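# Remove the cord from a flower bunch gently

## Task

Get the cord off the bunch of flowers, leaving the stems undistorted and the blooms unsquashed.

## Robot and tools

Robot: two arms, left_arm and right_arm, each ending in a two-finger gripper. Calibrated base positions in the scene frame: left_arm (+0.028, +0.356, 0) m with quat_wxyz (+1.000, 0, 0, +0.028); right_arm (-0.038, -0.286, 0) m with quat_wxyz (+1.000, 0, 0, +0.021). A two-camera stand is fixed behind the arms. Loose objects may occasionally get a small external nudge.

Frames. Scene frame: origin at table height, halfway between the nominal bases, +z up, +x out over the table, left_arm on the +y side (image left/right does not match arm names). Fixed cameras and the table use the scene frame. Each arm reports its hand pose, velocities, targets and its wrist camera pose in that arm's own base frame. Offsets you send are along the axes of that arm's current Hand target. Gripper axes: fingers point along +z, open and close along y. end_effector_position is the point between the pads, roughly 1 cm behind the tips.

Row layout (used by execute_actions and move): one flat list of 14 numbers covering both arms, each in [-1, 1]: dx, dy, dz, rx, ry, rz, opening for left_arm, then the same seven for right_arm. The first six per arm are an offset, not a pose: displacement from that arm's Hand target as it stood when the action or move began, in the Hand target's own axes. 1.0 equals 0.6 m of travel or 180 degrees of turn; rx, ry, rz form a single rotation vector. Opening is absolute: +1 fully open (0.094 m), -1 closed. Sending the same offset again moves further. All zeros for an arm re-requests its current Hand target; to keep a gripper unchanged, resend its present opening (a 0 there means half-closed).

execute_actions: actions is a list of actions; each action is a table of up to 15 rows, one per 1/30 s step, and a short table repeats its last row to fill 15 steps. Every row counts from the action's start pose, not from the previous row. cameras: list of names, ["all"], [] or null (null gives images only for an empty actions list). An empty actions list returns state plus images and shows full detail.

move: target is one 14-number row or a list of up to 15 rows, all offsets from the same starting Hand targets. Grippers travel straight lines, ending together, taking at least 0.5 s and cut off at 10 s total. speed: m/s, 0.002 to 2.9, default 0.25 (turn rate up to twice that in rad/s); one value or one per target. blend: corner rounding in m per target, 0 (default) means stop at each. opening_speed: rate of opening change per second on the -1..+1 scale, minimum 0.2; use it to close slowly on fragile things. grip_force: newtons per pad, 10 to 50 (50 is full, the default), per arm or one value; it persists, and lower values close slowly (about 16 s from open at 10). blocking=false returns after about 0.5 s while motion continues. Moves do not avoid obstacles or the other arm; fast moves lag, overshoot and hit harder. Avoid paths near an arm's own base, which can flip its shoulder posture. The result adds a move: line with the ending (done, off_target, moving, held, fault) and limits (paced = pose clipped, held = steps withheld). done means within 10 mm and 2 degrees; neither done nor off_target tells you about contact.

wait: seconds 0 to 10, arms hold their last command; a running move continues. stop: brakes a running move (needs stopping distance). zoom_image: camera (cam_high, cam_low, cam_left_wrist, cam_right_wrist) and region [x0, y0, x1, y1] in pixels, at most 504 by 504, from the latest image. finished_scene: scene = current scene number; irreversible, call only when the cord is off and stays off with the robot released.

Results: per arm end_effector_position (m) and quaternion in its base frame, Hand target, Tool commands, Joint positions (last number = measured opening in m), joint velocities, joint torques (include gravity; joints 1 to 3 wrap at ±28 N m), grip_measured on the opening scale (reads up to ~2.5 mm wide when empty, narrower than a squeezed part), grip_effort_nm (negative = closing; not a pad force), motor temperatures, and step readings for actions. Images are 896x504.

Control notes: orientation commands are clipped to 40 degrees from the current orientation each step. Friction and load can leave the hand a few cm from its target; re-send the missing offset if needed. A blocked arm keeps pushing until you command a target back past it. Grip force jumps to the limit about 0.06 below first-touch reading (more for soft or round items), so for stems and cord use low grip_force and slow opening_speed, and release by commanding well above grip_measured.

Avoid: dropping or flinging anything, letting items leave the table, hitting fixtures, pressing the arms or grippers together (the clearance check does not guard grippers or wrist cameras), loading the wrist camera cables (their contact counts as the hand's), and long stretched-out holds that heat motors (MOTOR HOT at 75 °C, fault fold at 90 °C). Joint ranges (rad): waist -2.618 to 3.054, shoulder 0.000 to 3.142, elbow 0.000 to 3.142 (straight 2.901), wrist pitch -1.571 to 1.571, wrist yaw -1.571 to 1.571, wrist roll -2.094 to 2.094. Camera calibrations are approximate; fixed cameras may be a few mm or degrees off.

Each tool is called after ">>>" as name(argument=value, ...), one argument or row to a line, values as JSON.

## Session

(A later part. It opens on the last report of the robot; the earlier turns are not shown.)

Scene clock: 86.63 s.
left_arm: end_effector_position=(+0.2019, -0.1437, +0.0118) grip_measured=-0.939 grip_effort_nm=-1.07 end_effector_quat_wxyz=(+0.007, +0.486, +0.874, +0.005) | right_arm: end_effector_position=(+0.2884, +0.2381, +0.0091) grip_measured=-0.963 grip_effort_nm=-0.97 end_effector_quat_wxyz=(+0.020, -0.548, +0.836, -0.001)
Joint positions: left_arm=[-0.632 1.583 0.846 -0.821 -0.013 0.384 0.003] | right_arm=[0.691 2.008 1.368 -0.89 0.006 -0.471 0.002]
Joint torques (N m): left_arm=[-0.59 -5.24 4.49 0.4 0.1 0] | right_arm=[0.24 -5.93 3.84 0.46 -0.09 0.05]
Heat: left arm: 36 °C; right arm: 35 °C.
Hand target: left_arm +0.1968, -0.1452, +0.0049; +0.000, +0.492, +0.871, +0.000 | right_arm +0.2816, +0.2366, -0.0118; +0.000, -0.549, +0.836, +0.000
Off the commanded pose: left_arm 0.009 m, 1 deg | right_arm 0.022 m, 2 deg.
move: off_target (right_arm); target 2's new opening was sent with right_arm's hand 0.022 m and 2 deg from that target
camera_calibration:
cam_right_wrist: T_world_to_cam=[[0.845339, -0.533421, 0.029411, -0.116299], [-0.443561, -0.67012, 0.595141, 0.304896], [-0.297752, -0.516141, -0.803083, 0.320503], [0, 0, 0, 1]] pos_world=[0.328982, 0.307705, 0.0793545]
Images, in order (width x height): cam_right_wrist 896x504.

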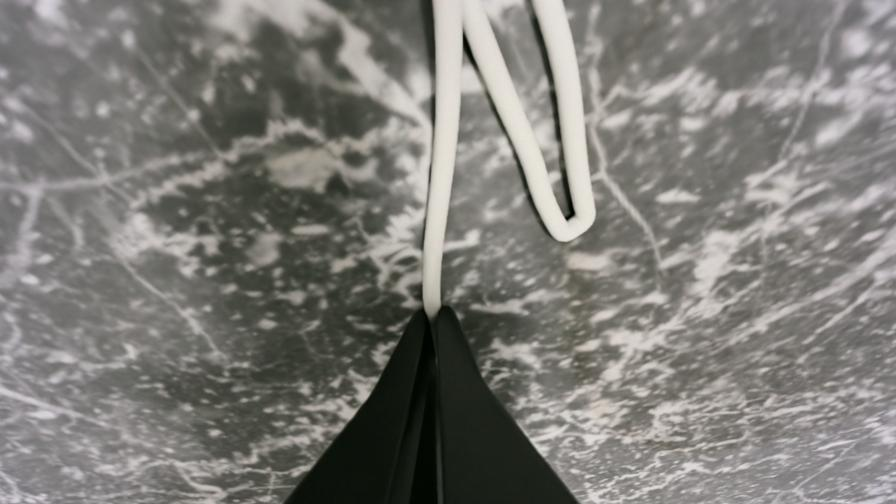

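>>> move(
  target=[0.0599, 0.0750, -0.0217, 0, 0, 0, -1.0, 0.0695, -0.062, -0.0367, 0, 0, 0, -1.0],
  speed=0.08,
  cameras=["all"],
)

>>> zoom_image(
  camera="cam_high",
  region=[290, 140, 490, 350],
)

Scene clock: 95.70 s.
left_arm: end_effector_position=(+0.2233, -0.0939, +0.0166) grip_measured=-0.939 grip_effort_nm=-1.07 end_effector_quat_wxyz=(+0.005, +0.491, +0.871, +0.004) | right_arm: end_effector_position=(+0.3066, +0.1961, +0.0087) grip_measured=-0.965 grip_effort_nm=-1.03 end_effector_quat_wxyz=(+0.013, -0.549, +0.835, +0.011)
Joint positions: left_arm=[-0.407 1.553 0.838 -0.845 -0.007 0.62 0.003] | right_arm=[0.555 1.986 1.334 -0.892 -0.023 -0.608 0.002]
Joint torques (N m): left_arm=[0.42 -7.83 4.96 0.05 0.03 0.02] | right_arm=[-0.62 -10.78 3.73 0 0.25 -0.05]
Heat: left arm: 36 °C; right arm: 35 °C.
Hand target: left_arm +0.2167, -0.0911, +0.0179; +0.000, +0.492, +0.871, +0.000 | right_arm +0.2992, +0.1835, +0.0101; +0.000, -0.549, +0.836, +0.000
Off the commanded pose: left_arm 0.007 m, 1 deg | right_arm 0.015 m, 2 deg.
move: off_target (right_arm)
camera_calibration:
cam_left_wrist: T_world_to_cam=[[-0.911079, -0.410074, 0.0421191, 0.160635], [-0.298796, 0.727309, 0.617853, 0.147766], [-0.283999, 0.550328, -0.785165, 0.230807], [0, 0, 0, 1]] pos_world=[0.256052, -0.168619, 0.0831581]
cam_right_wrist: T_world_to_cam=[[0.847013, -0.531571, 0.0013394, -0.154713], [-0.426953, -0.678807, 0.597439, 0.281701], [-0.316672, -0.50661, -0.801913, 0.307786], [0, 0, 0, 1]] pos_world=[0.348784, 0.264907, 0.078726]

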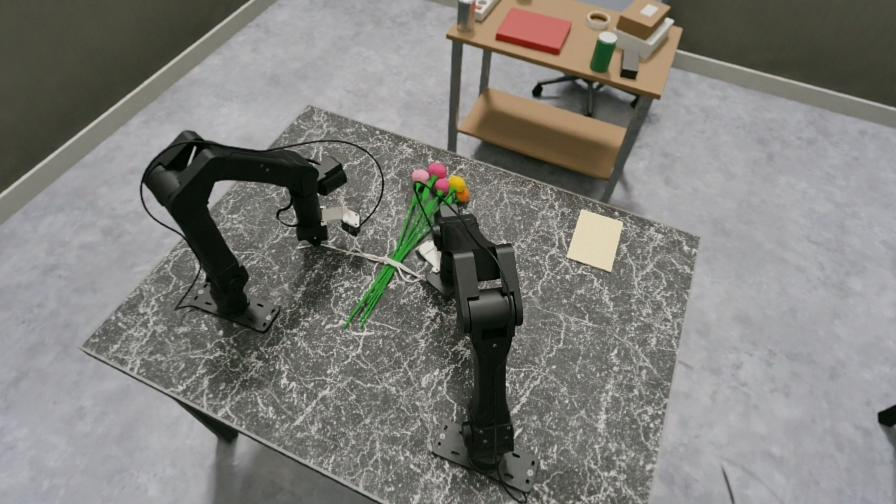

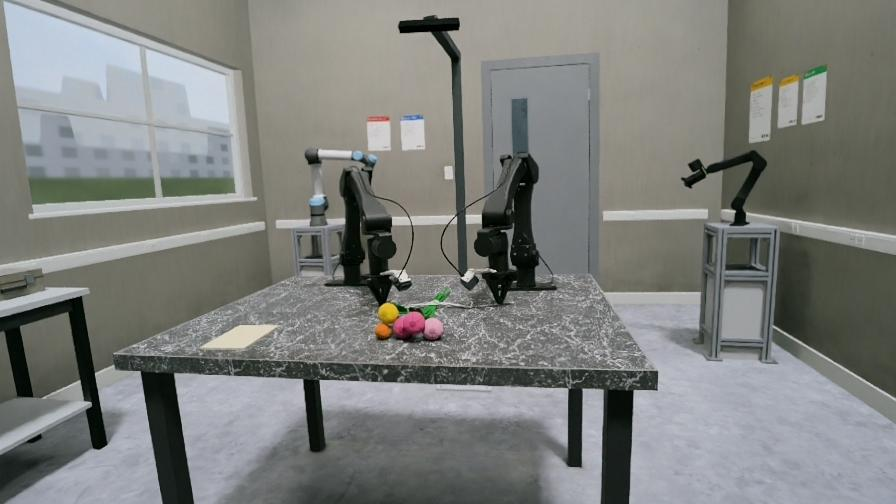

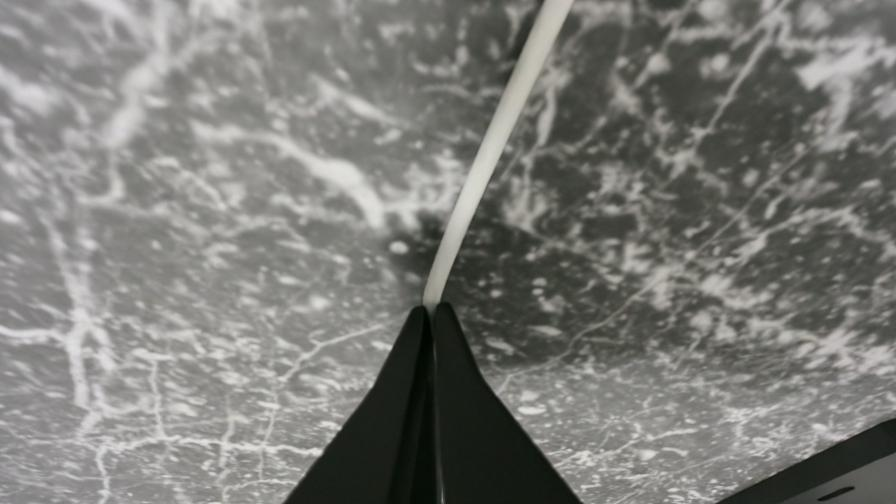

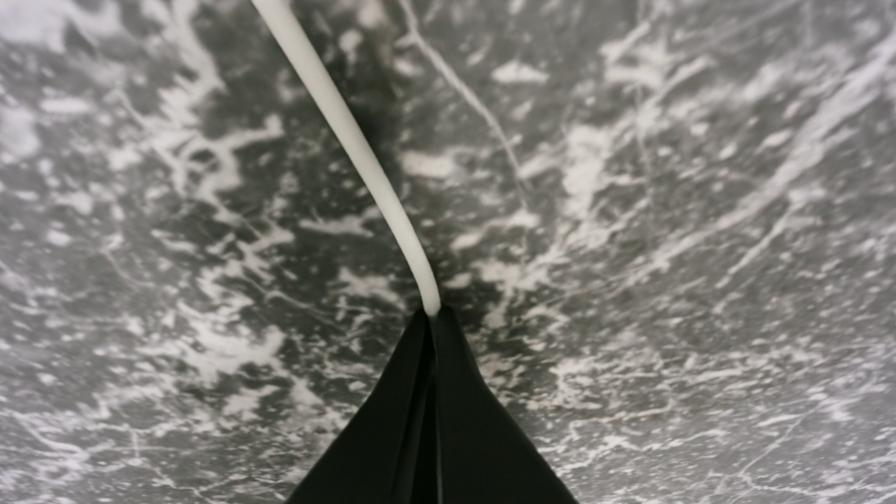

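Scaled by 2.400 from the camera's 896x504 image, which has a finer 1280x720 frame.

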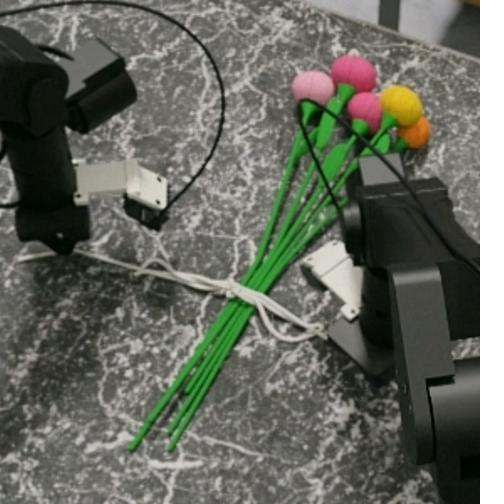

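>>> move(
  target=[0.0831, 0.0916, -0.0117, 0, 0, 0, -1.0, 0.1153, -0.084, -0.0333, 0, 0, 0, -1.0],
  speed=0.08,
  cameras=["all"],
)

>>> zoom_image(
  camera="cam_high",
  region=[290, 140, 490, 350],
)

Scene clock: 100.70 s.
left_arm: end_effector_position=(+0.2349, -0.0198, +0.0189) grip_measured=-0.939 grip_effort_nm=-1.07 end_effector_quat_wxyz=(-0.005, +0.491, +0.871, +0.001) | right_arm: end_effector_position=(+0.3235, +0.1035, +0.0208) grip_measured=-0.965 grip_effort_nm=-1.03 end_effector_quat_wxyz=(-0.003, -0.547, +0.837, +0.003)
Joint positions: left_arm=[-0.093 1.543 0.838 -0.875 -0.007 0.933 0.003] | right_arm=[0.305 1.912 1.282 -0.947 -0.004 -0.854 0.002]
Joint torques (N m): left_arm=[0.31 -6.69 8.03 0 0.03 0.01] | right_arm=[-0.27 -11.36 4.26 -0.05 0 -0.09]
Heat: left arm: 36 °C; right arm: 35 °C.
Hand target: left_arm +0.2380, -0.0201, +0.0249; +0.000, +0.492, +0.871, +0.000 | right_arm +0.3179, +0.1000, +0.0301; +0.000, -0.549, +0.836, +0.000
Off the commanded pose: left_arm 0.007 m, 1 deg | right_arm 0.011 m, 0 deg.
move: off_target (right_arm)
camera_calibration:
cam_left_wrist: T_world_to_cam=[[-0.910005, -0.410427, 0.0586589, 0.200922], [-0.285856, 0.723595, 0.628249, 0.0926324], [-0.300296, 0.554941, -0.775798, 0.198848], [0, 0, 0, 1]] pos_world=[0.269032, -0.0949137, 0.0842839]
cam_right_wrist: T_world_to_cam=[[0.844519, -0.535518, 0.00293142, -0.217092], [-0.419081, -0.657468, 0.626185, 0.213462], [-0.333406, -0.530053, -0.779669, 0.283397], [0, 0, 0, 1]] pos_world=[0.367282, 0.174304, 0.0879257]

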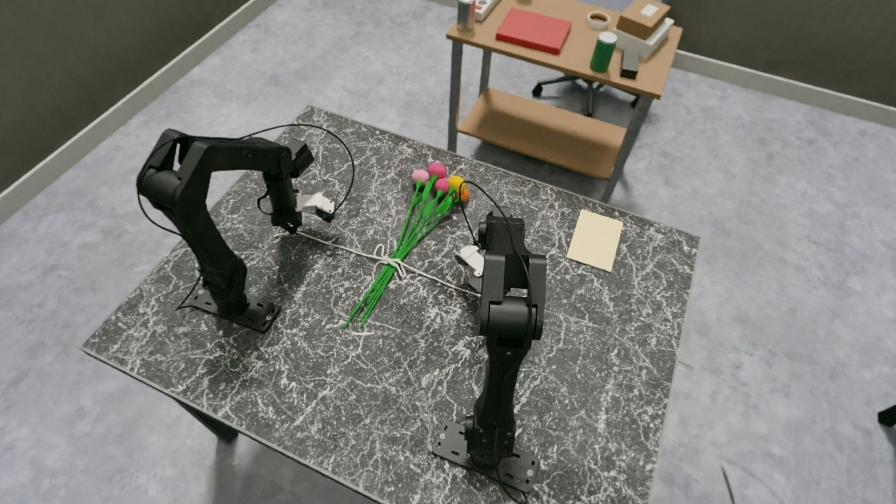

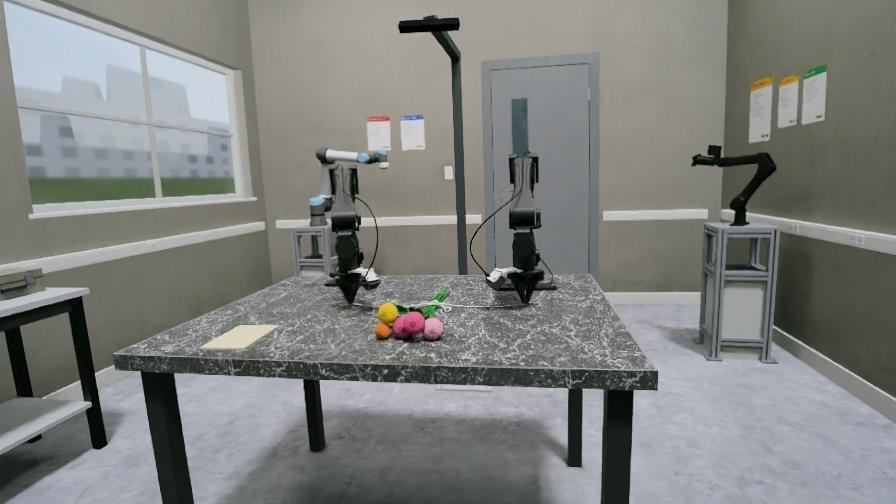

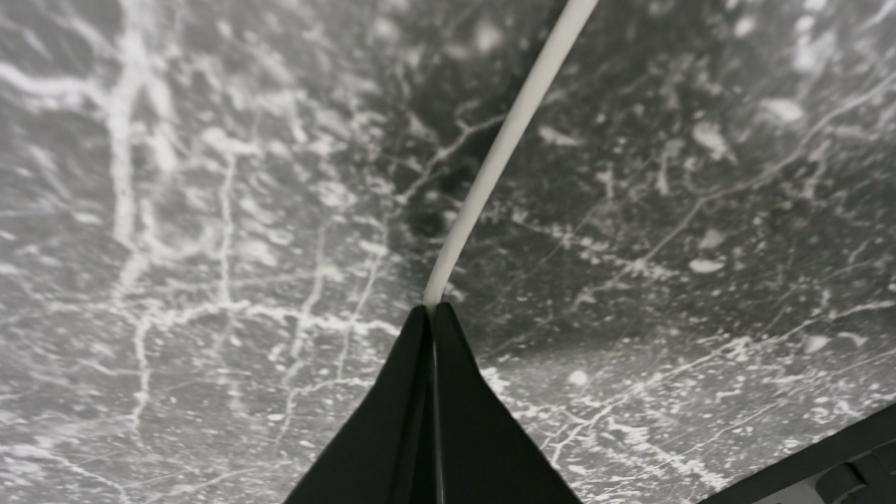

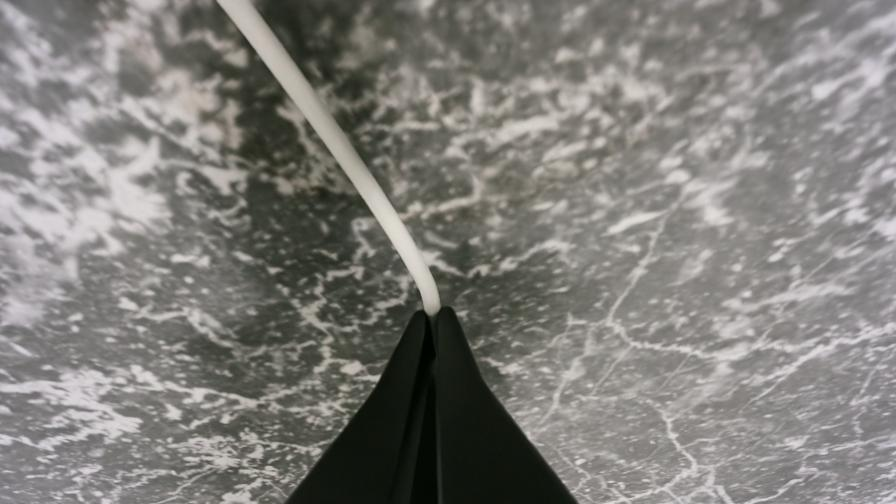

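Scaled by 2.400 from the camera's 896x504 image, which has a finer 1280x720 frame.

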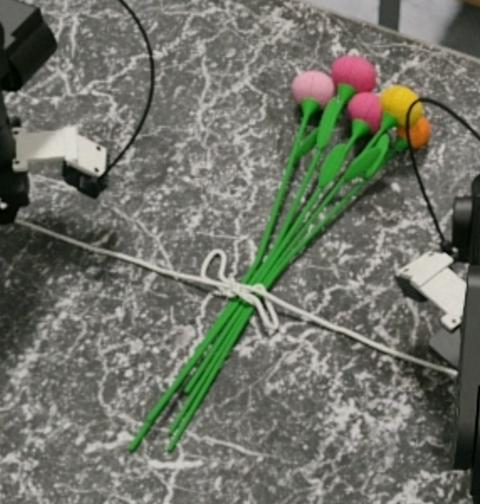

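>>> move(
  target=[0.0839, 0.0545, -0.0067, 0, 0, 0, -1.0, 0.0885, -0.0474, -0.0067, 0, 0, 0, -1.0],
  speed=0.06,
  cameras=["cam_high", "cam_low"],
)

>>> zoom_image(
  camera="cam_high",
  region=[330, 200, 450, 310],
)

Scene clock: 104.83 s.
left_arm: end_effector_position=(+0.2373, +0.0397, +0.0243) grip_measured=-0.939 grip_effort_nm=-1.07 end_effector_quat_wxyz=(-0.002, +0.491, +0.871, +0.003) | right_arm: end_effector_position=(+0.3297, +0.0426, +0.0253) grip_measured=-0.965 grip_effort_nm=-1.03 end_effector_quat_wxyz=(-0.002, -0.548, +0.837, +0.002)
Joint positions: left_arm=[0.156 1.543 0.862 -0.89 -0.007 1.182 0.003] | right_arm=[0.124 1.879 1.256 -0.953 -0.003 -1.035 0.002]
Joint torques (N m): left_arm=[0.36 -5.86 8.53 -0.01 0.02 0] | right_arm=[-0.25 -11.02 4.21 -0.01 0.04 0.03]
Heat: left arm: 36 °C; right arm: 35 °C.
Hand target: left_arm +0.2401, +0.0400, +0.0290; +0.000, +0.491, +0.871, +0.000 | right_arm +0.3229, +0.0400, +0.0341; +0.000, -0.549, +0.836, +0.000
Off the commanded pose: left_arm 0.005 m, 0 deg | right_arm 0.011 m, 0 deg.
move: off_target (right_arm)
Images, in order (width x height): cam_high 896x504, cam_low 896x504.

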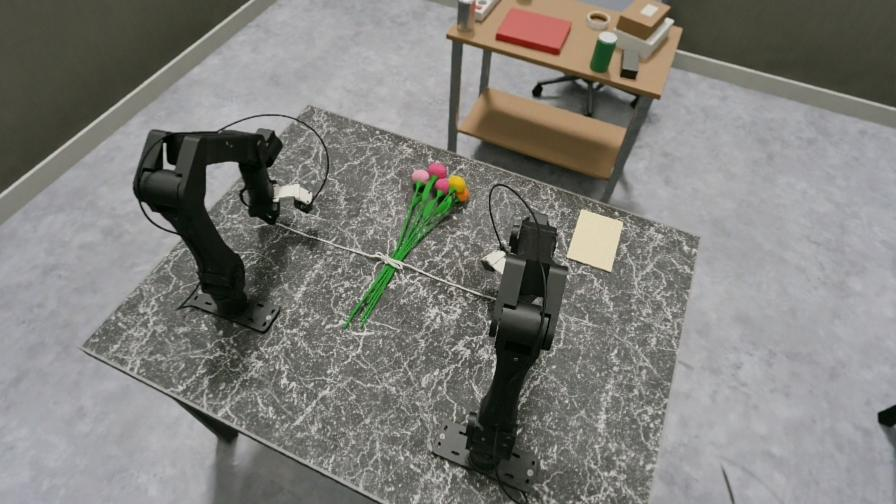

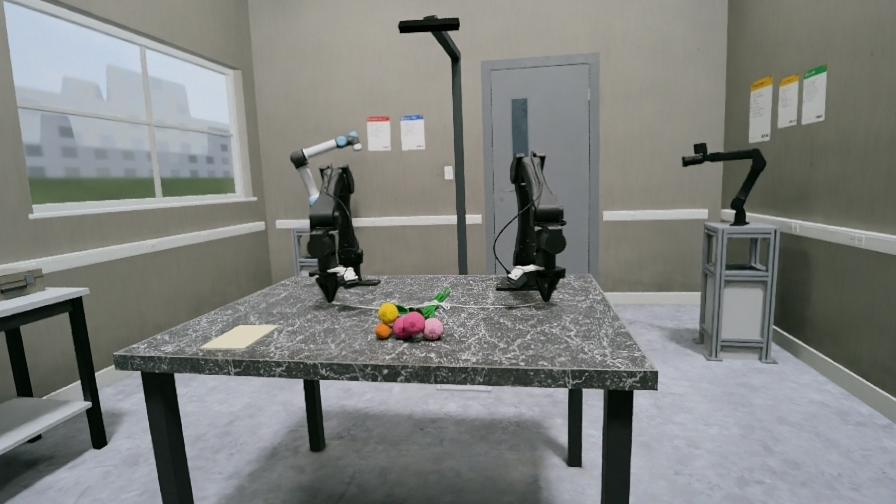

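Scaled by 4.200 from the camera's 896x504 image, which has a finer 1280x720 frame.

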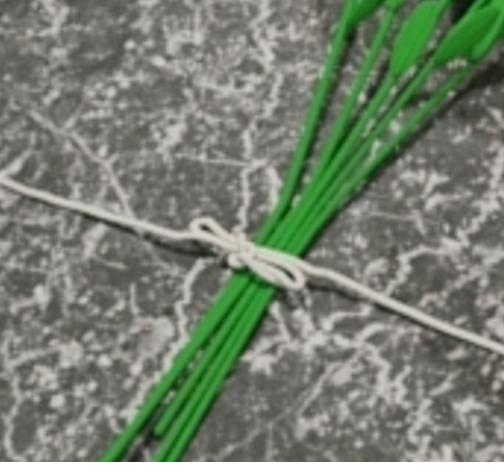

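>>> move(
  target=[0.0420, 0.0272, 0, 0, 0, 0, -1.0, 0.0443, -0.0237, 0, 0, 0, 0, -1.0],
  speed=0.05,
  cameras=["cam_high"],
)

>>> zoom_image(
  camera="cam_high",
  region=[330, 200, 450, 310],
)

Scene clock: 107.30 s.
left_arm: end_effector_position=(+0.2388, +0.0694, +0.0269) grip_measured=-0.939 grip_effort_nm=-1.07 end_effector_quat_wxyz=(+0.001, +0.491, +0.871, +0.006) | right_arm: end_effector_position=(+0.3323, +0.0123, +0.0253) grip_measured=-0.965 grip_effort_nm=-1.03 end_effector_quat_wxyz=(-0.002, -0.548, +0.836, +0.003)
Joint positions: left_arm=[0.274 1.561 0.89 -0.891 -0.007 1.3 0.003] | right_arm=[0.033 1.879 1.256 -0.953 -0.003 -1.128 0.002]
Joint torques (N m): left_arm=[0.38 -5.14 8.62 0.03 0.04 0.01] | right_arm=[-0.53 -11.02 4.3 -0.02 0 -0.09]
Heat: left arm: 36 °C; right arm: 35 °C.
Hand target: left_arm +0.2411, +0.0700, +0.0289; +0.000, +0.491, +0.871, +0.000 | right_arm +0.3254, +0.0100, +0.0341; +0.000, -0.549, +0.836, +0.000
Off the commanded pose: left_arm 0.003 m, 1 deg | right_arm 0.011 m, 0 deg.
move: off_target (right_arm)
Images, in order (width x height): cam_high 896x504.

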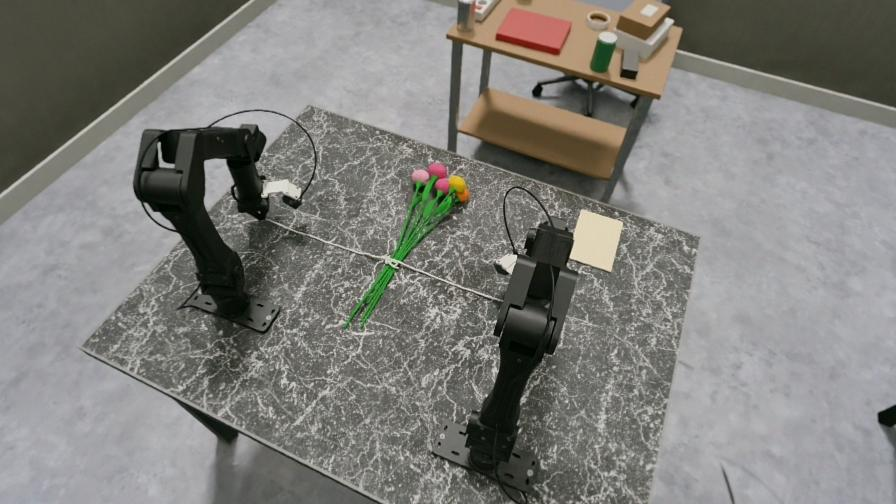

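Scaled by 4.200 from the camera's 896x504 image, which has a finer 1280x720 frame.

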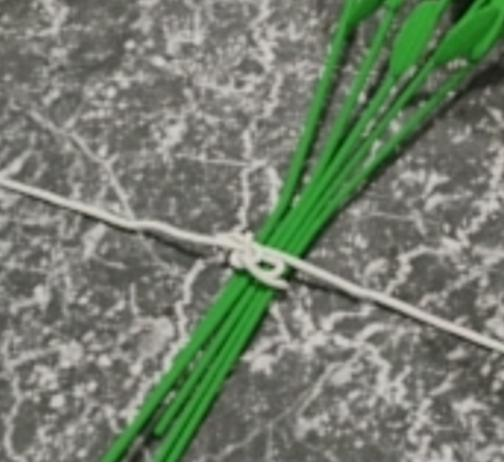

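>>> move(
  target=[0.021, 0.0136, 0, 0, 0, 0, -1.0, 0.0221, -0.0119, 0, 0, 0, 0, -1.0],
  speed=0.05,
  cameras=["cam_high"],
)

>>> zoom_image(
  camera="cam_high",
  region=[330, 200, 450, 310],
)

Scene clock: 109.53 s.
left_arm: end_effector_position=(+0.2394, +0.0839, +0.0271) grip_measured=-0.939 grip_effort_nm=-1.07 end_effector_quat_wxyz=(+0.001, +0.492, +0.871, +0.006) | right_arm: end_effector_position=(+0.3323, -0.0027, +0.0253) grip_measured=-0.965 grip_effort_nm=-1.03 end_effector_quat_wxyz=(-0.002, -0.549, +0.836, +0.003)
Joint positions: left_arm=[0.328 1.579 0.909 -0.892 -0.007 1.356 0.003] | right_arm=[-0.012 1.879 1.256 -0.954 -0.003 -1.174 0.002]
Joint torques (N m): left_arm=[0.38 -5.3 8.55 0.04 0.03 0.01] | right_arm=[-0.65 -10.95 4.53 0 0.01 -0.01]
Heat: left arm: 37 °C; right arm: 35 °C.
Hand target: left_arm +0.2415, +0.0849, +0.0289; +0.000, +0.492, +0.871, +0.000 | right_arm +0.3267, -0.0050, +0.0340; +0.000, -0.549, +0.836, +0.000
Off the commanded pose: left_arm 0.003 m, 1 deg | right_arm 0.011 m, 0 deg.
move: off_target (right_arm)
Images, in order (width x height): cam_high 896x504.

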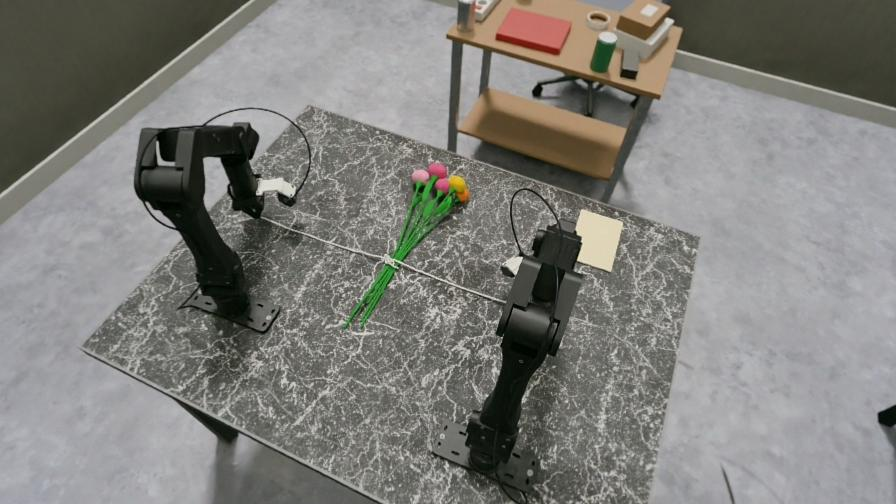

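Scaled by 4.200 from the camera's 896x504 image, which has a finer 1280x720 frame.

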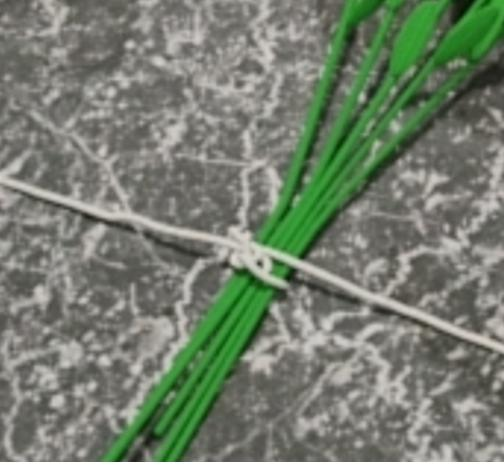

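>>> move(
  target=[0.021, 0.0136, 0, 0, 0, 0, -1.0, 0.0221, -0.0119, 0, 0, 0, 0, -1.0],
  speed=0.04,
  cameras=["cam_high"],
)

>>> zoom_image(
  camera="cam_high",
  region=[330, 200, 450, 310],
)

>>> zoom_image(
  camera="cam_high",
  region=[365, 235, 425, 285],
)

Scene clock: 111.87 s.
left_arm: end_effector_position=(+0.2401, +0.0989, +0.0272) grip_measured=-0.939 grip_effort_nm=-1.07 end_effector_quat_wxyz=(+0.000, +0.491, +0.871, +0.006) | right_arm: end_effector_position=(+0.3313, -0.0179, +0.0253) grip_measured=-0.965 grip_effort_nm=-1.03 end_effector_quat_wxyz=(-0.003, -0.549, +0.836, +0.003)
Joint positions: left_arm=[0.382 1.6 0.932 -0.892 -0.007 1.409 0.003] | right_arm=[-0.058 1.879 1.256 -0.956 -0.002 -1.22 0.002]
Joint torques (N m): left_arm=[0.47 -5.46 8.59 0.04 0.01 0.03] | right_arm=[-0.58 -10.24 5.18 -0.03 0.04 0.03]
Heat: left arm: 37 °C; right arm: 35 °C.
Hand target: left_arm +0.2420, +0.0999, +0.0289; +0.000, +0.492, +0.871, +0.000 | right_arm +0.3280, -0.0201, +0.0340; +0.000, -0.549, +0.836, +0.000
Off the commanded pose: left_arm 0.003 m, 1 deg | right_arm 0.010 m, 0 deg.
move: done
Images, in order (width x height): cam_high 896x504.

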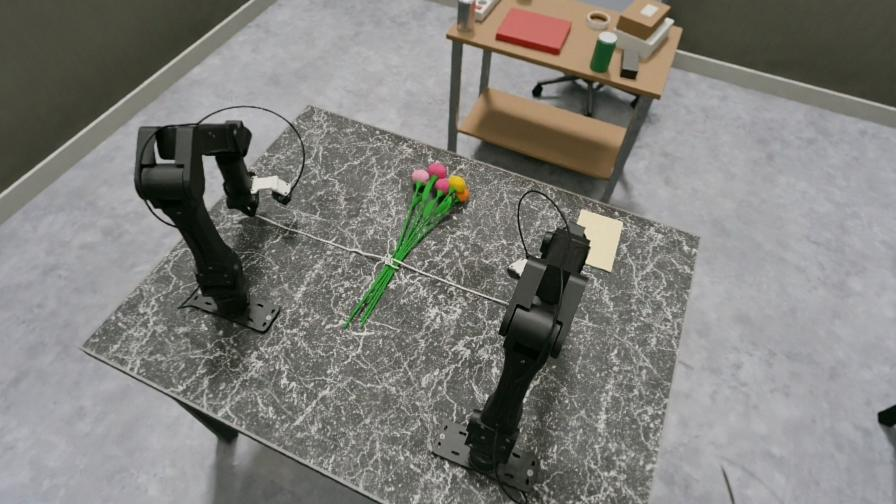

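Scaled by 4.200 from the camera's 896x504 image, which has a finer 1280x720 frame.

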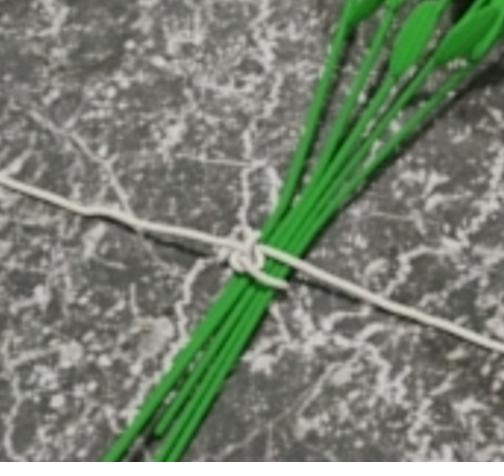

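Scaled by 8.400 from the camera's 896x504 image, which has a finer 1280x720 frame.

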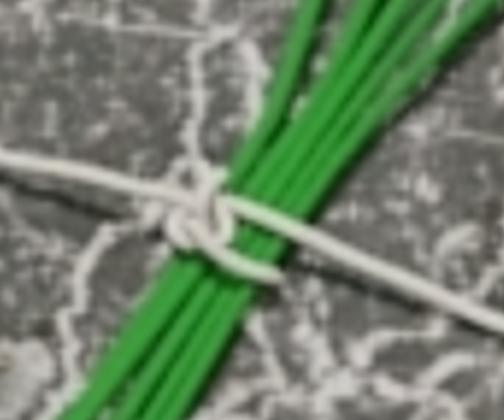

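>>> move(
  target=[0.021, 0.0136, 0, 0, 0, 0, -1.0, 0.0221, -0.0119, 0, 0, 0, 0, -1.0],
  speed=0.04,
  cameras=["cam_high"],
)

>>> zoom_image(
  camera="cam_high",
  region=[330, 200, 450, 310],
)

>>> zoom_image(
  camera="cam_high",
  region=[365, 235, 425, 285],
)

Scene clock: 116.67 s.
left_arm: end_effector_position=(+0.2410, +0.1141, +0.0276) grip_measured=-0.939 grip_effort_nm=-1.07 end_effector_quat_wxyz=(+0.001, +0.491, +0.871, +0.007) | right_arm: end_effector_position=(+0.3295, -0.0330, +0.0253) grip_measured=-0.965 grip_effort_nm=-1.03 end_effector_quat_wxyz=(-0.004, -0.548, +0.836, +0.004)
Joint positions: left_arm=[0.433 1.623 0.958 -0.892 -0.007 1.46 0.003] | right_arm=[-0.104 1.879 1.256 -0.958 -0.002 -1.264 0.002]
Joint torques (N m): left_arm=[0.42 -5.7 8.54 0.03 0.03 -0.01] | right_arm=[-0.73 -9.74 6.16 -0.02 0.06 -0.09]
Heat: left arm: 37 °C; right arm: 35 °C.
Hand target: left_arm +0.2425, +0.1150, +0.0289; +0.000, +0.492, +0.871, +0.000 | right_arm +0.3293, -0.0350, +0.0340; +0.000, -0.549, +0.836, +0.000
Off the commanded pose: left_arm 0.002 m, 1 deg | right_arm 0.009 m, 1 deg.
move: done
Images, in order (width x height): cam_high 896x504.

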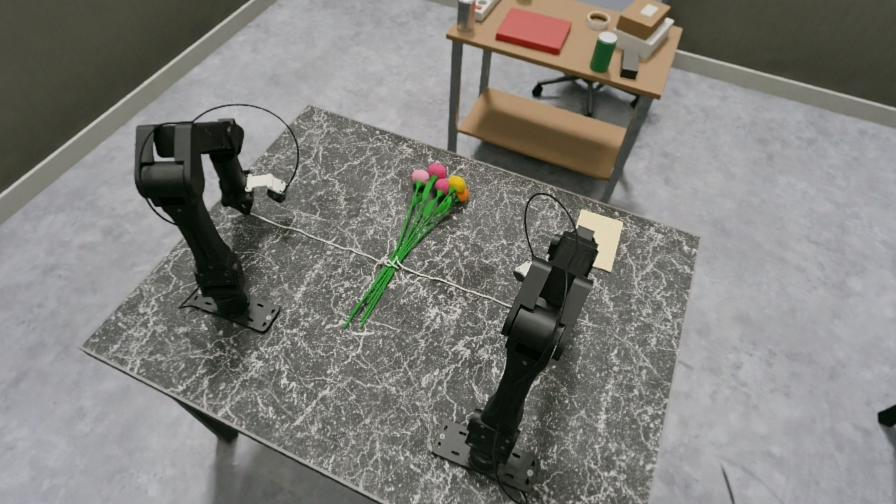

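Scaled by 4.200 from the camera's 896x504 image, which has a finer 1280x720 frame.

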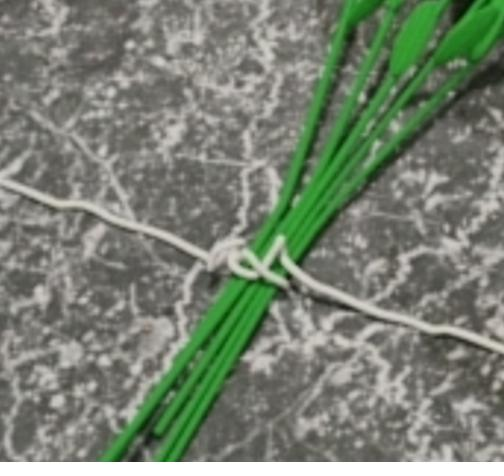

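Scaled by 8.400 from the camera's 896x504 image, which has a finer 1280x720 frame.

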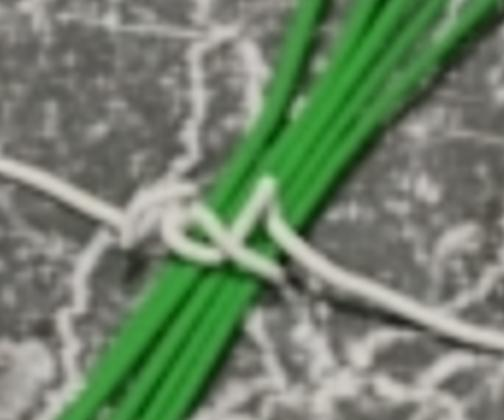

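>>> zoom_image(
  camera="cam_high",
  region=[370, 240, 410, 276],
)

>>> move(
  target=[
    [0,0,0,0,0,0,-1.0, 0, 0, 0.022, 0, 0, 0, -1.0],
    [0,0,0,0,0,0,-1.0, 0, 0, 0.022, 0, 0, 0, -0.6],
  ],
  speed=0.06,
  opening_speed=1.0,
  cameras=["cam_right_wrist", "cam_low"],
)

>>> zoom_image(
  camera="cam_low",
  region=[340, 270, 540, 350],
)

Scaled by 12.600 from the camera's 896x504 image, which has a finer 1280x720 frame.

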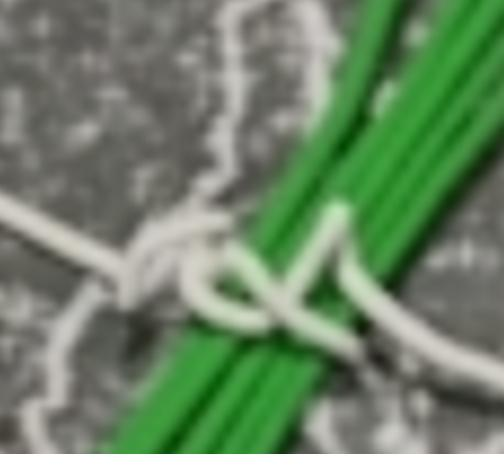

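Scene clock: 140.10 s.
left_arm: end_effector_position=(+0.2410, +0.1141, +0.0276) grip_measured=-0.939 grip_effort_nm=-1.07 end_effector_quat_wxyz=(+0.001, +0.492, +0.871, +0.007) | right_arm: end_effector_position=(+0.3330, -0.0334, +0.0253) grip_measured=-0.601 grip_effort_nm=0.07 end_effector_quat_wxyz=(+0.002, -0.549, +0.836, +0.000)
Joint positions: left_arm=[0.433 1.623 0.958 -0.892 -0.007 1.461 0.003] | right_arm=[-0.104 1.879 1.256 -0.944 -0.002 -1.265 0.019]
Joint torques (N m): left_arm=[0.39 -5.65 8.57 0.04 0.04 0.01] | right_arm=[-0.51 -8.13 3.85 0.3 0.04 -0.02]
Heat: left arm: 38 °C; right arm: 36 °C.
Hand target: left_arm +0.2425, +0.1150, +0.0289; +0.000, +0.492, +0.871, +0.000 | right_arm +0.3292, -0.0350, +0.0208; +0.000, -0.549, +0.836, +0.000
Off the commanded pose: left_arm 0.002 m, 1 deg | right_arm 0.006 m, 0 deg.
move: done
camera_calibration:
cam_right_wrist: T_world_to_cam=[[0.846273, -0.532594, 0.0128552, -0.299095], [-0.423877, -0.658517, 0.621839, 0.126279], [-0.322722, -0.531695, -0.78304, 0.213931], [0, 0, 0, 1]] pos_world=[0.375684, 0.0376068, 0.092836]
Images, in order (width x height): cam_low 896x504, cam_right_wrist 896x504.

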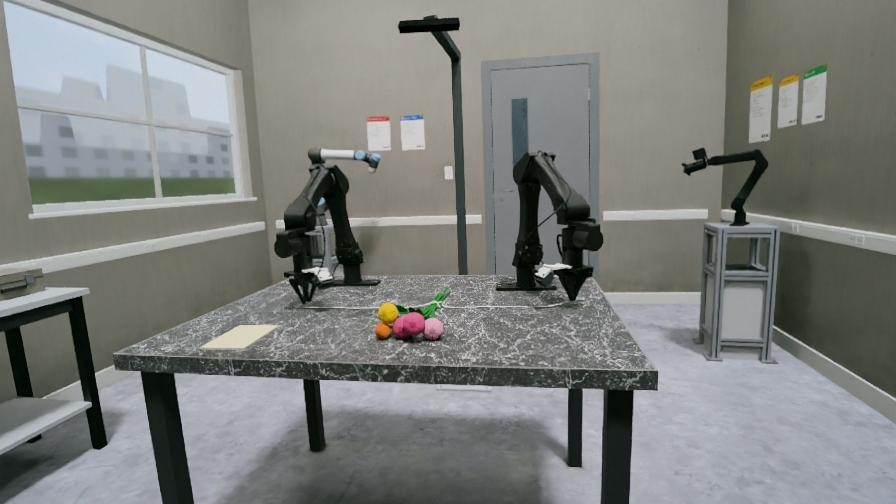

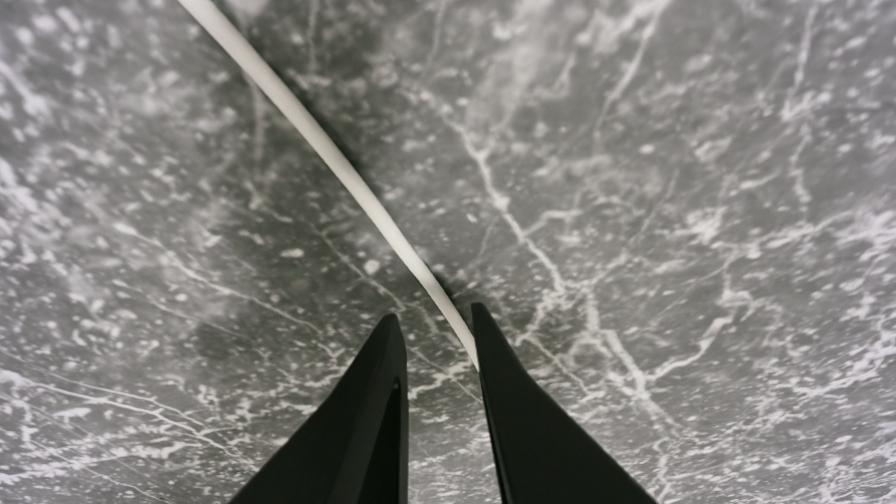

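Scaled by 2.520 from the camera's 896x504 image, which has a finer 1280x720 frame.

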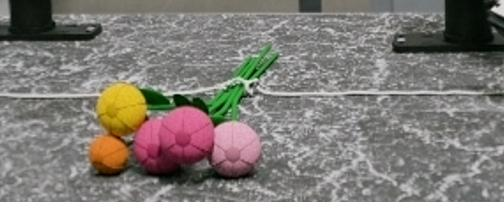

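>>> move(
  target=[
    [0,0,0,0,0,0,-1.0, 0, 0, -0.1, 0, 0, 0, -0.6],
    [0,0,0,0,0,0,-1.0, -0.4766, 0.3046, -0.2483, 0.0734, -0.3107, 0.1353, -0.6],
  ],
  speed=0.25,
  blend=[0.02, 0],
  cameras=["cam_right_wrist", "cam_high"],
)

Scene clock: 150.23 s.
left_arm: end_effector_position=(+0.2410, +0.1141, +0.0276) grip_measured=-0.939 grip_effort_nm=-1.07 end_effector_quat_wxyz=(+0.001, +0.492, +0.871, +0.007) | right_arm: end_effector_position=(+0.2759, +0.3007, +0.1835) grip_measured=-0.601 grip_effort_nm=0.07 end_effector_quat_wxyz=(+0.455, -0.300, +0.820, +0.172)
Joint positions: left_arm=[0.433 1.623 0.958 -0.892 -0.007 1.461 0.003] | right_arm=[0.894 1.307 0.836 -0.09 0.154 0.106 0.019]
Joint torques (N m): left_arm=[0.44 -5.72 8.54 0.04 0.02 0.01] | right_arm=[0.73 -3.19 5.87 1.61 0.2 0.05]
Heat: left arm: 38 °C; right arm: 35 °C.
Hand target: left_arm +0.2425, +0.1150, +0.0289; +0.000, +0.492, +0.871, +0.000 | right_arm +0.2753, +0.3000, +0.1700; +0.448, -0.300, +0.826, +0.163
Off the commanded pose: left_arm 0.002 m, 1 deg | right_arm 0.014 m, 2 deg.
move: off_target (right_arm)
camera_calibration:
cam_right_wrist: T_world_to_cam=[[0.573505, -0.808417, -0.132488, 0.109915], [-0.795261, -0.510603, -0.32687, 0.455739], [0.196599, 0.292825, -0.935736, 0.133791], [0, 0, 0, 1]] pos_world=[0.273092, 0.282382, 0.288723]
Images, in order (width x height): cam_high 896x504, cam_right_wrist 896x504.

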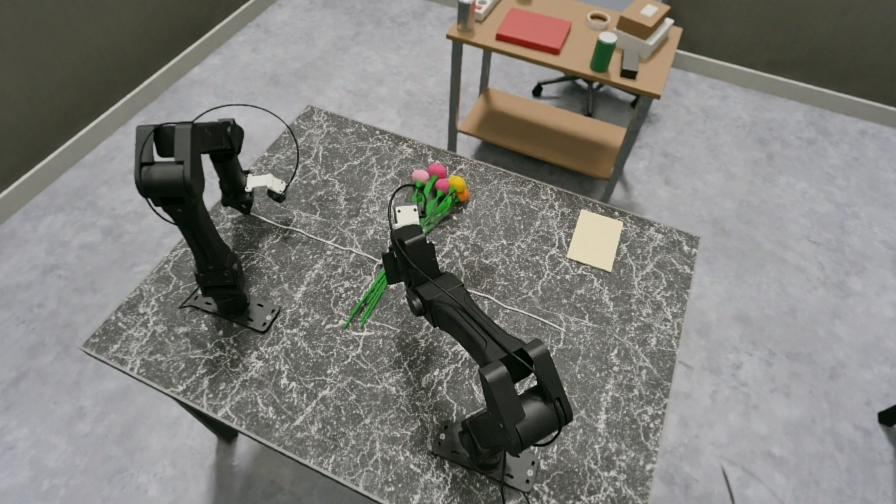

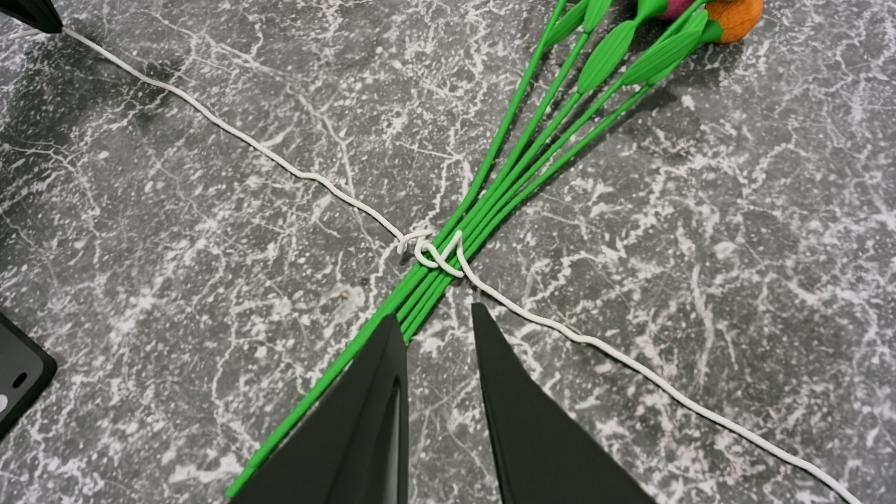

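>>> zoom_image(
  camera="cam_right_wrist",
  region=[380, 210, 500, 300],
)

>>> zoom_image(
  camera="cam_right_wrist",
  region=[395, 222, 485, 290],
)

Scaled by 4.200 from the camera's 896x504 image, which has a finer 1280x720 frame.

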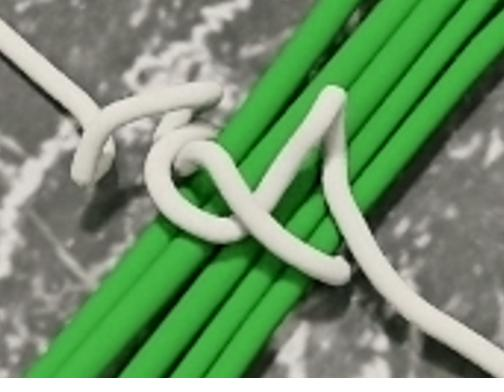

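Scaled by 5.600 from the camera's 896x504 image, which has a finer 1280x720 frame.

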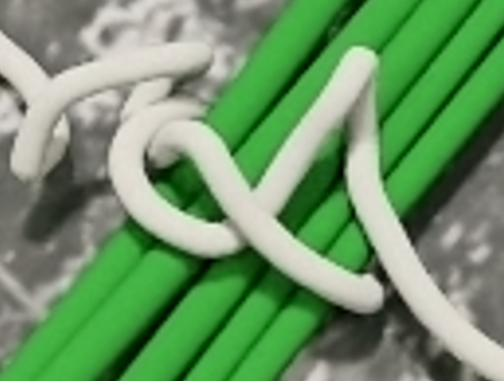

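>>> move(
  target=[0.0714, 0.0431, -0.0083, 0, 0, 0, -1.0, 0, 0, 0, 0, 0, 0, -0.6],
  speed=0.06,
  cameras=["cam_right_wrist"],
)

>>> zoom_image(
  camera="cam_right_wrist",
  region=[380, 210, 500, 300],
)

Scene clock: 156.57 s.
left_arm: end_effector_position=(+0.2420, +0.1647, +0.0335) grip_measured=-0.939 grip_effort_nm=-1.07 end_effector_quat_wxyz=(+0.001, +0.491, +0.871, +0.010) | right_arm: end_effector_position=(+0.2760, +0.3007, +0.1836) grip_measured=-0.601 grip_effort_nm=0.07 end_effector_quat_wxyz=(+0.456, -0.300, +0.820, +0.172)
Joint positions: left_arm=[0.59 1.704 1.073 -0.921 -0.007 1.615 0.003] | right_arm=[0.894 1.307 0.836 -0.089 0.154 0.106 0.019]
Joint torques (N m): left_arm=[0.34 -6.46 8.66 0.02 0.04 0.02] | right_arm=[0.58 -3.26 5.46 1.64 0.24 0.06]
Heat: left arm: 38 °C; right arm: 35 °C.
Hand target: left_arm +0.2424, +0.1650, +0.0339; +0.000, +0.492, +0.871, +0.000 | right_arm +0.2753, +0.3000, +0.1700; +0.448, -0.301, +0.826, +0.163
Off the commanded pose: left_arm 0.001 m, 1 deg | right_arm 0.014 m, 2 deg.
move: off_target (right_arm)
camera_calibration:
cam_right_wrist: T_world_to_cam=[[0.573328, -0.808551, -0.132436, 0.109919], [-0.795284, -0.510318, -0.32726, 0.455759], [0.197022, 0.292952, -0.935608, 0.133725], [0, 0, 0, 1]] pos_world=[0.273091, 0.282282, 0.288823]
Images, in order (width x height): cam_right_wrist 896x504.

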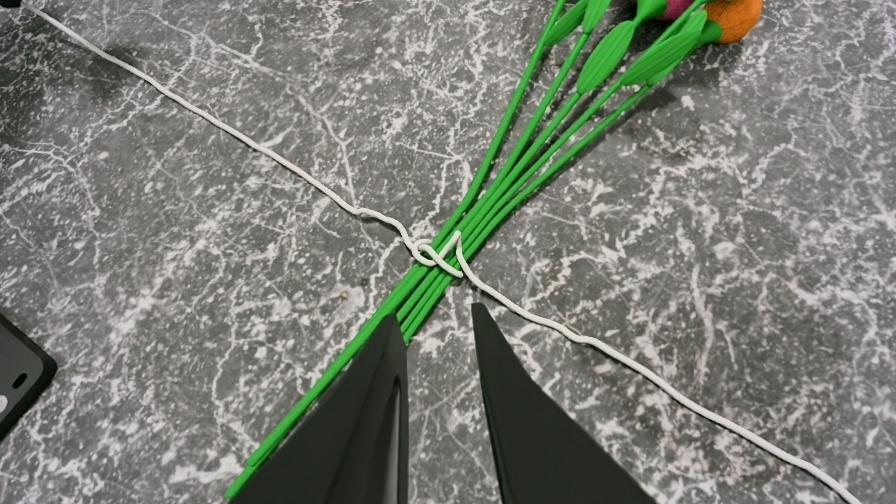

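Scaled by 4.200 from the camera's 896x504 image, which has a finer 1280x720 frame.

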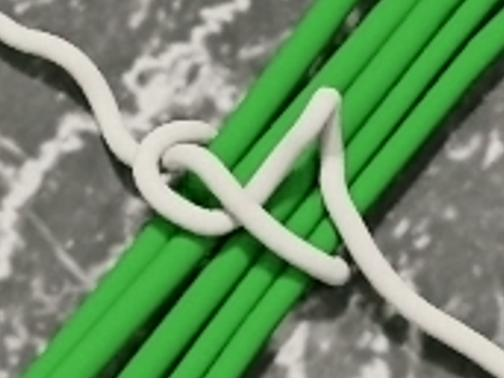

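>>> move(
  target=[0.0571, 0.0344, -0.0083, 0, 0, 0, -1.0, 0, 0, 0, 0, 0, 0, -0.6],
  speed=0.05,
  cameras=["cam_right_wrist"],
)

>>> zoom_image(
  camera="cam_right_wrist",
  region=[380, 210, 500, 300],
)

Scene clock: 162.57 s.
left_arm: end_effector_position=(+0.2419, +0.2038, +0.0390) grip_measured=-0.939 grip_effort_nm=-1.07 end_effector_quat_wxyz=(+0.000, +0.491, +0.871, +0.009) | right_arm: end_effector_position=(+0.2760, +0.3007, +0.1836) grip_measured=-0.601 grip_effort_nm=0.07 end_effector_quat_wxyz=(+0.456, -0.300, +0.820, +0.172)
Joint positions: left_arm=[0.693 1.783 1.19 -0.961 -0.007 1.72 0.003] | right_arm=[0.894 1.307 0.836 -0.089 0.154 0.106 0.019]
Joint torques (N m): left_arm=[0.36 -7.23 8.81 0.02 0.02 0.02] | right_arm=[0.55 -3.34 5.63 1.61 0.2 0.05]
Heat: left arm: 38 °C; right arm: 35 °C.
Hand target: left_arm +0.2424, +0.2049, +0.0388; +0.000, +0.492, +0.871, +0.000 | right_arm +0.2753, +0.3000, +0.1700; +0.448, -0.301, +0.826, +0.163
Off the commanded pose: left_arm 0.001 m, 1 deg | right_arm 0.014 m, 2 deg.
move: off_target (right_arm)
camera_calibration:
cam_right_wrist: T_world_to_cam=[[0.573328, -0.808551, -0.132436, 0.109919], [-0.795284, -0.510318, -0.32726, 0.455759], [0.197022, 0.292952, -0.935608, 0.133725], [0, 0, 0, 1]] pos_world=[0.273091, 0.282282, 0.288823]
Images, in order (width x height): cam_right_wrist 896x504.

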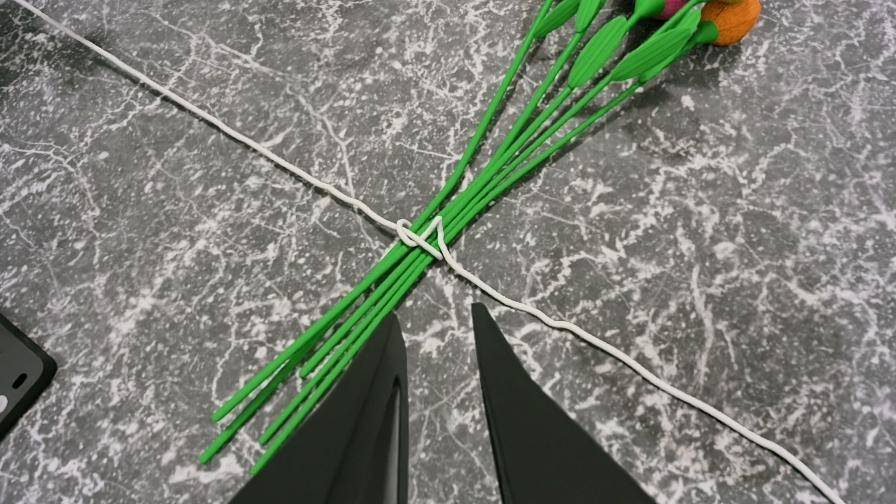

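Scaled by 4.200 from the camera's 896x504 image, which has a finer 1280x720 frame.

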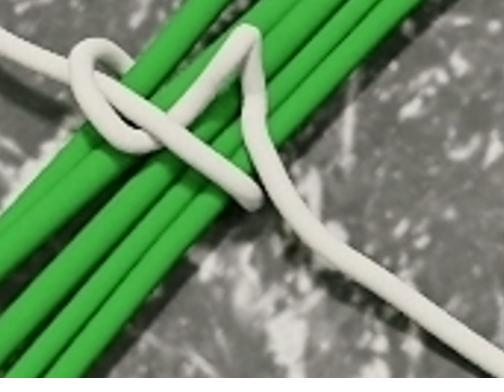

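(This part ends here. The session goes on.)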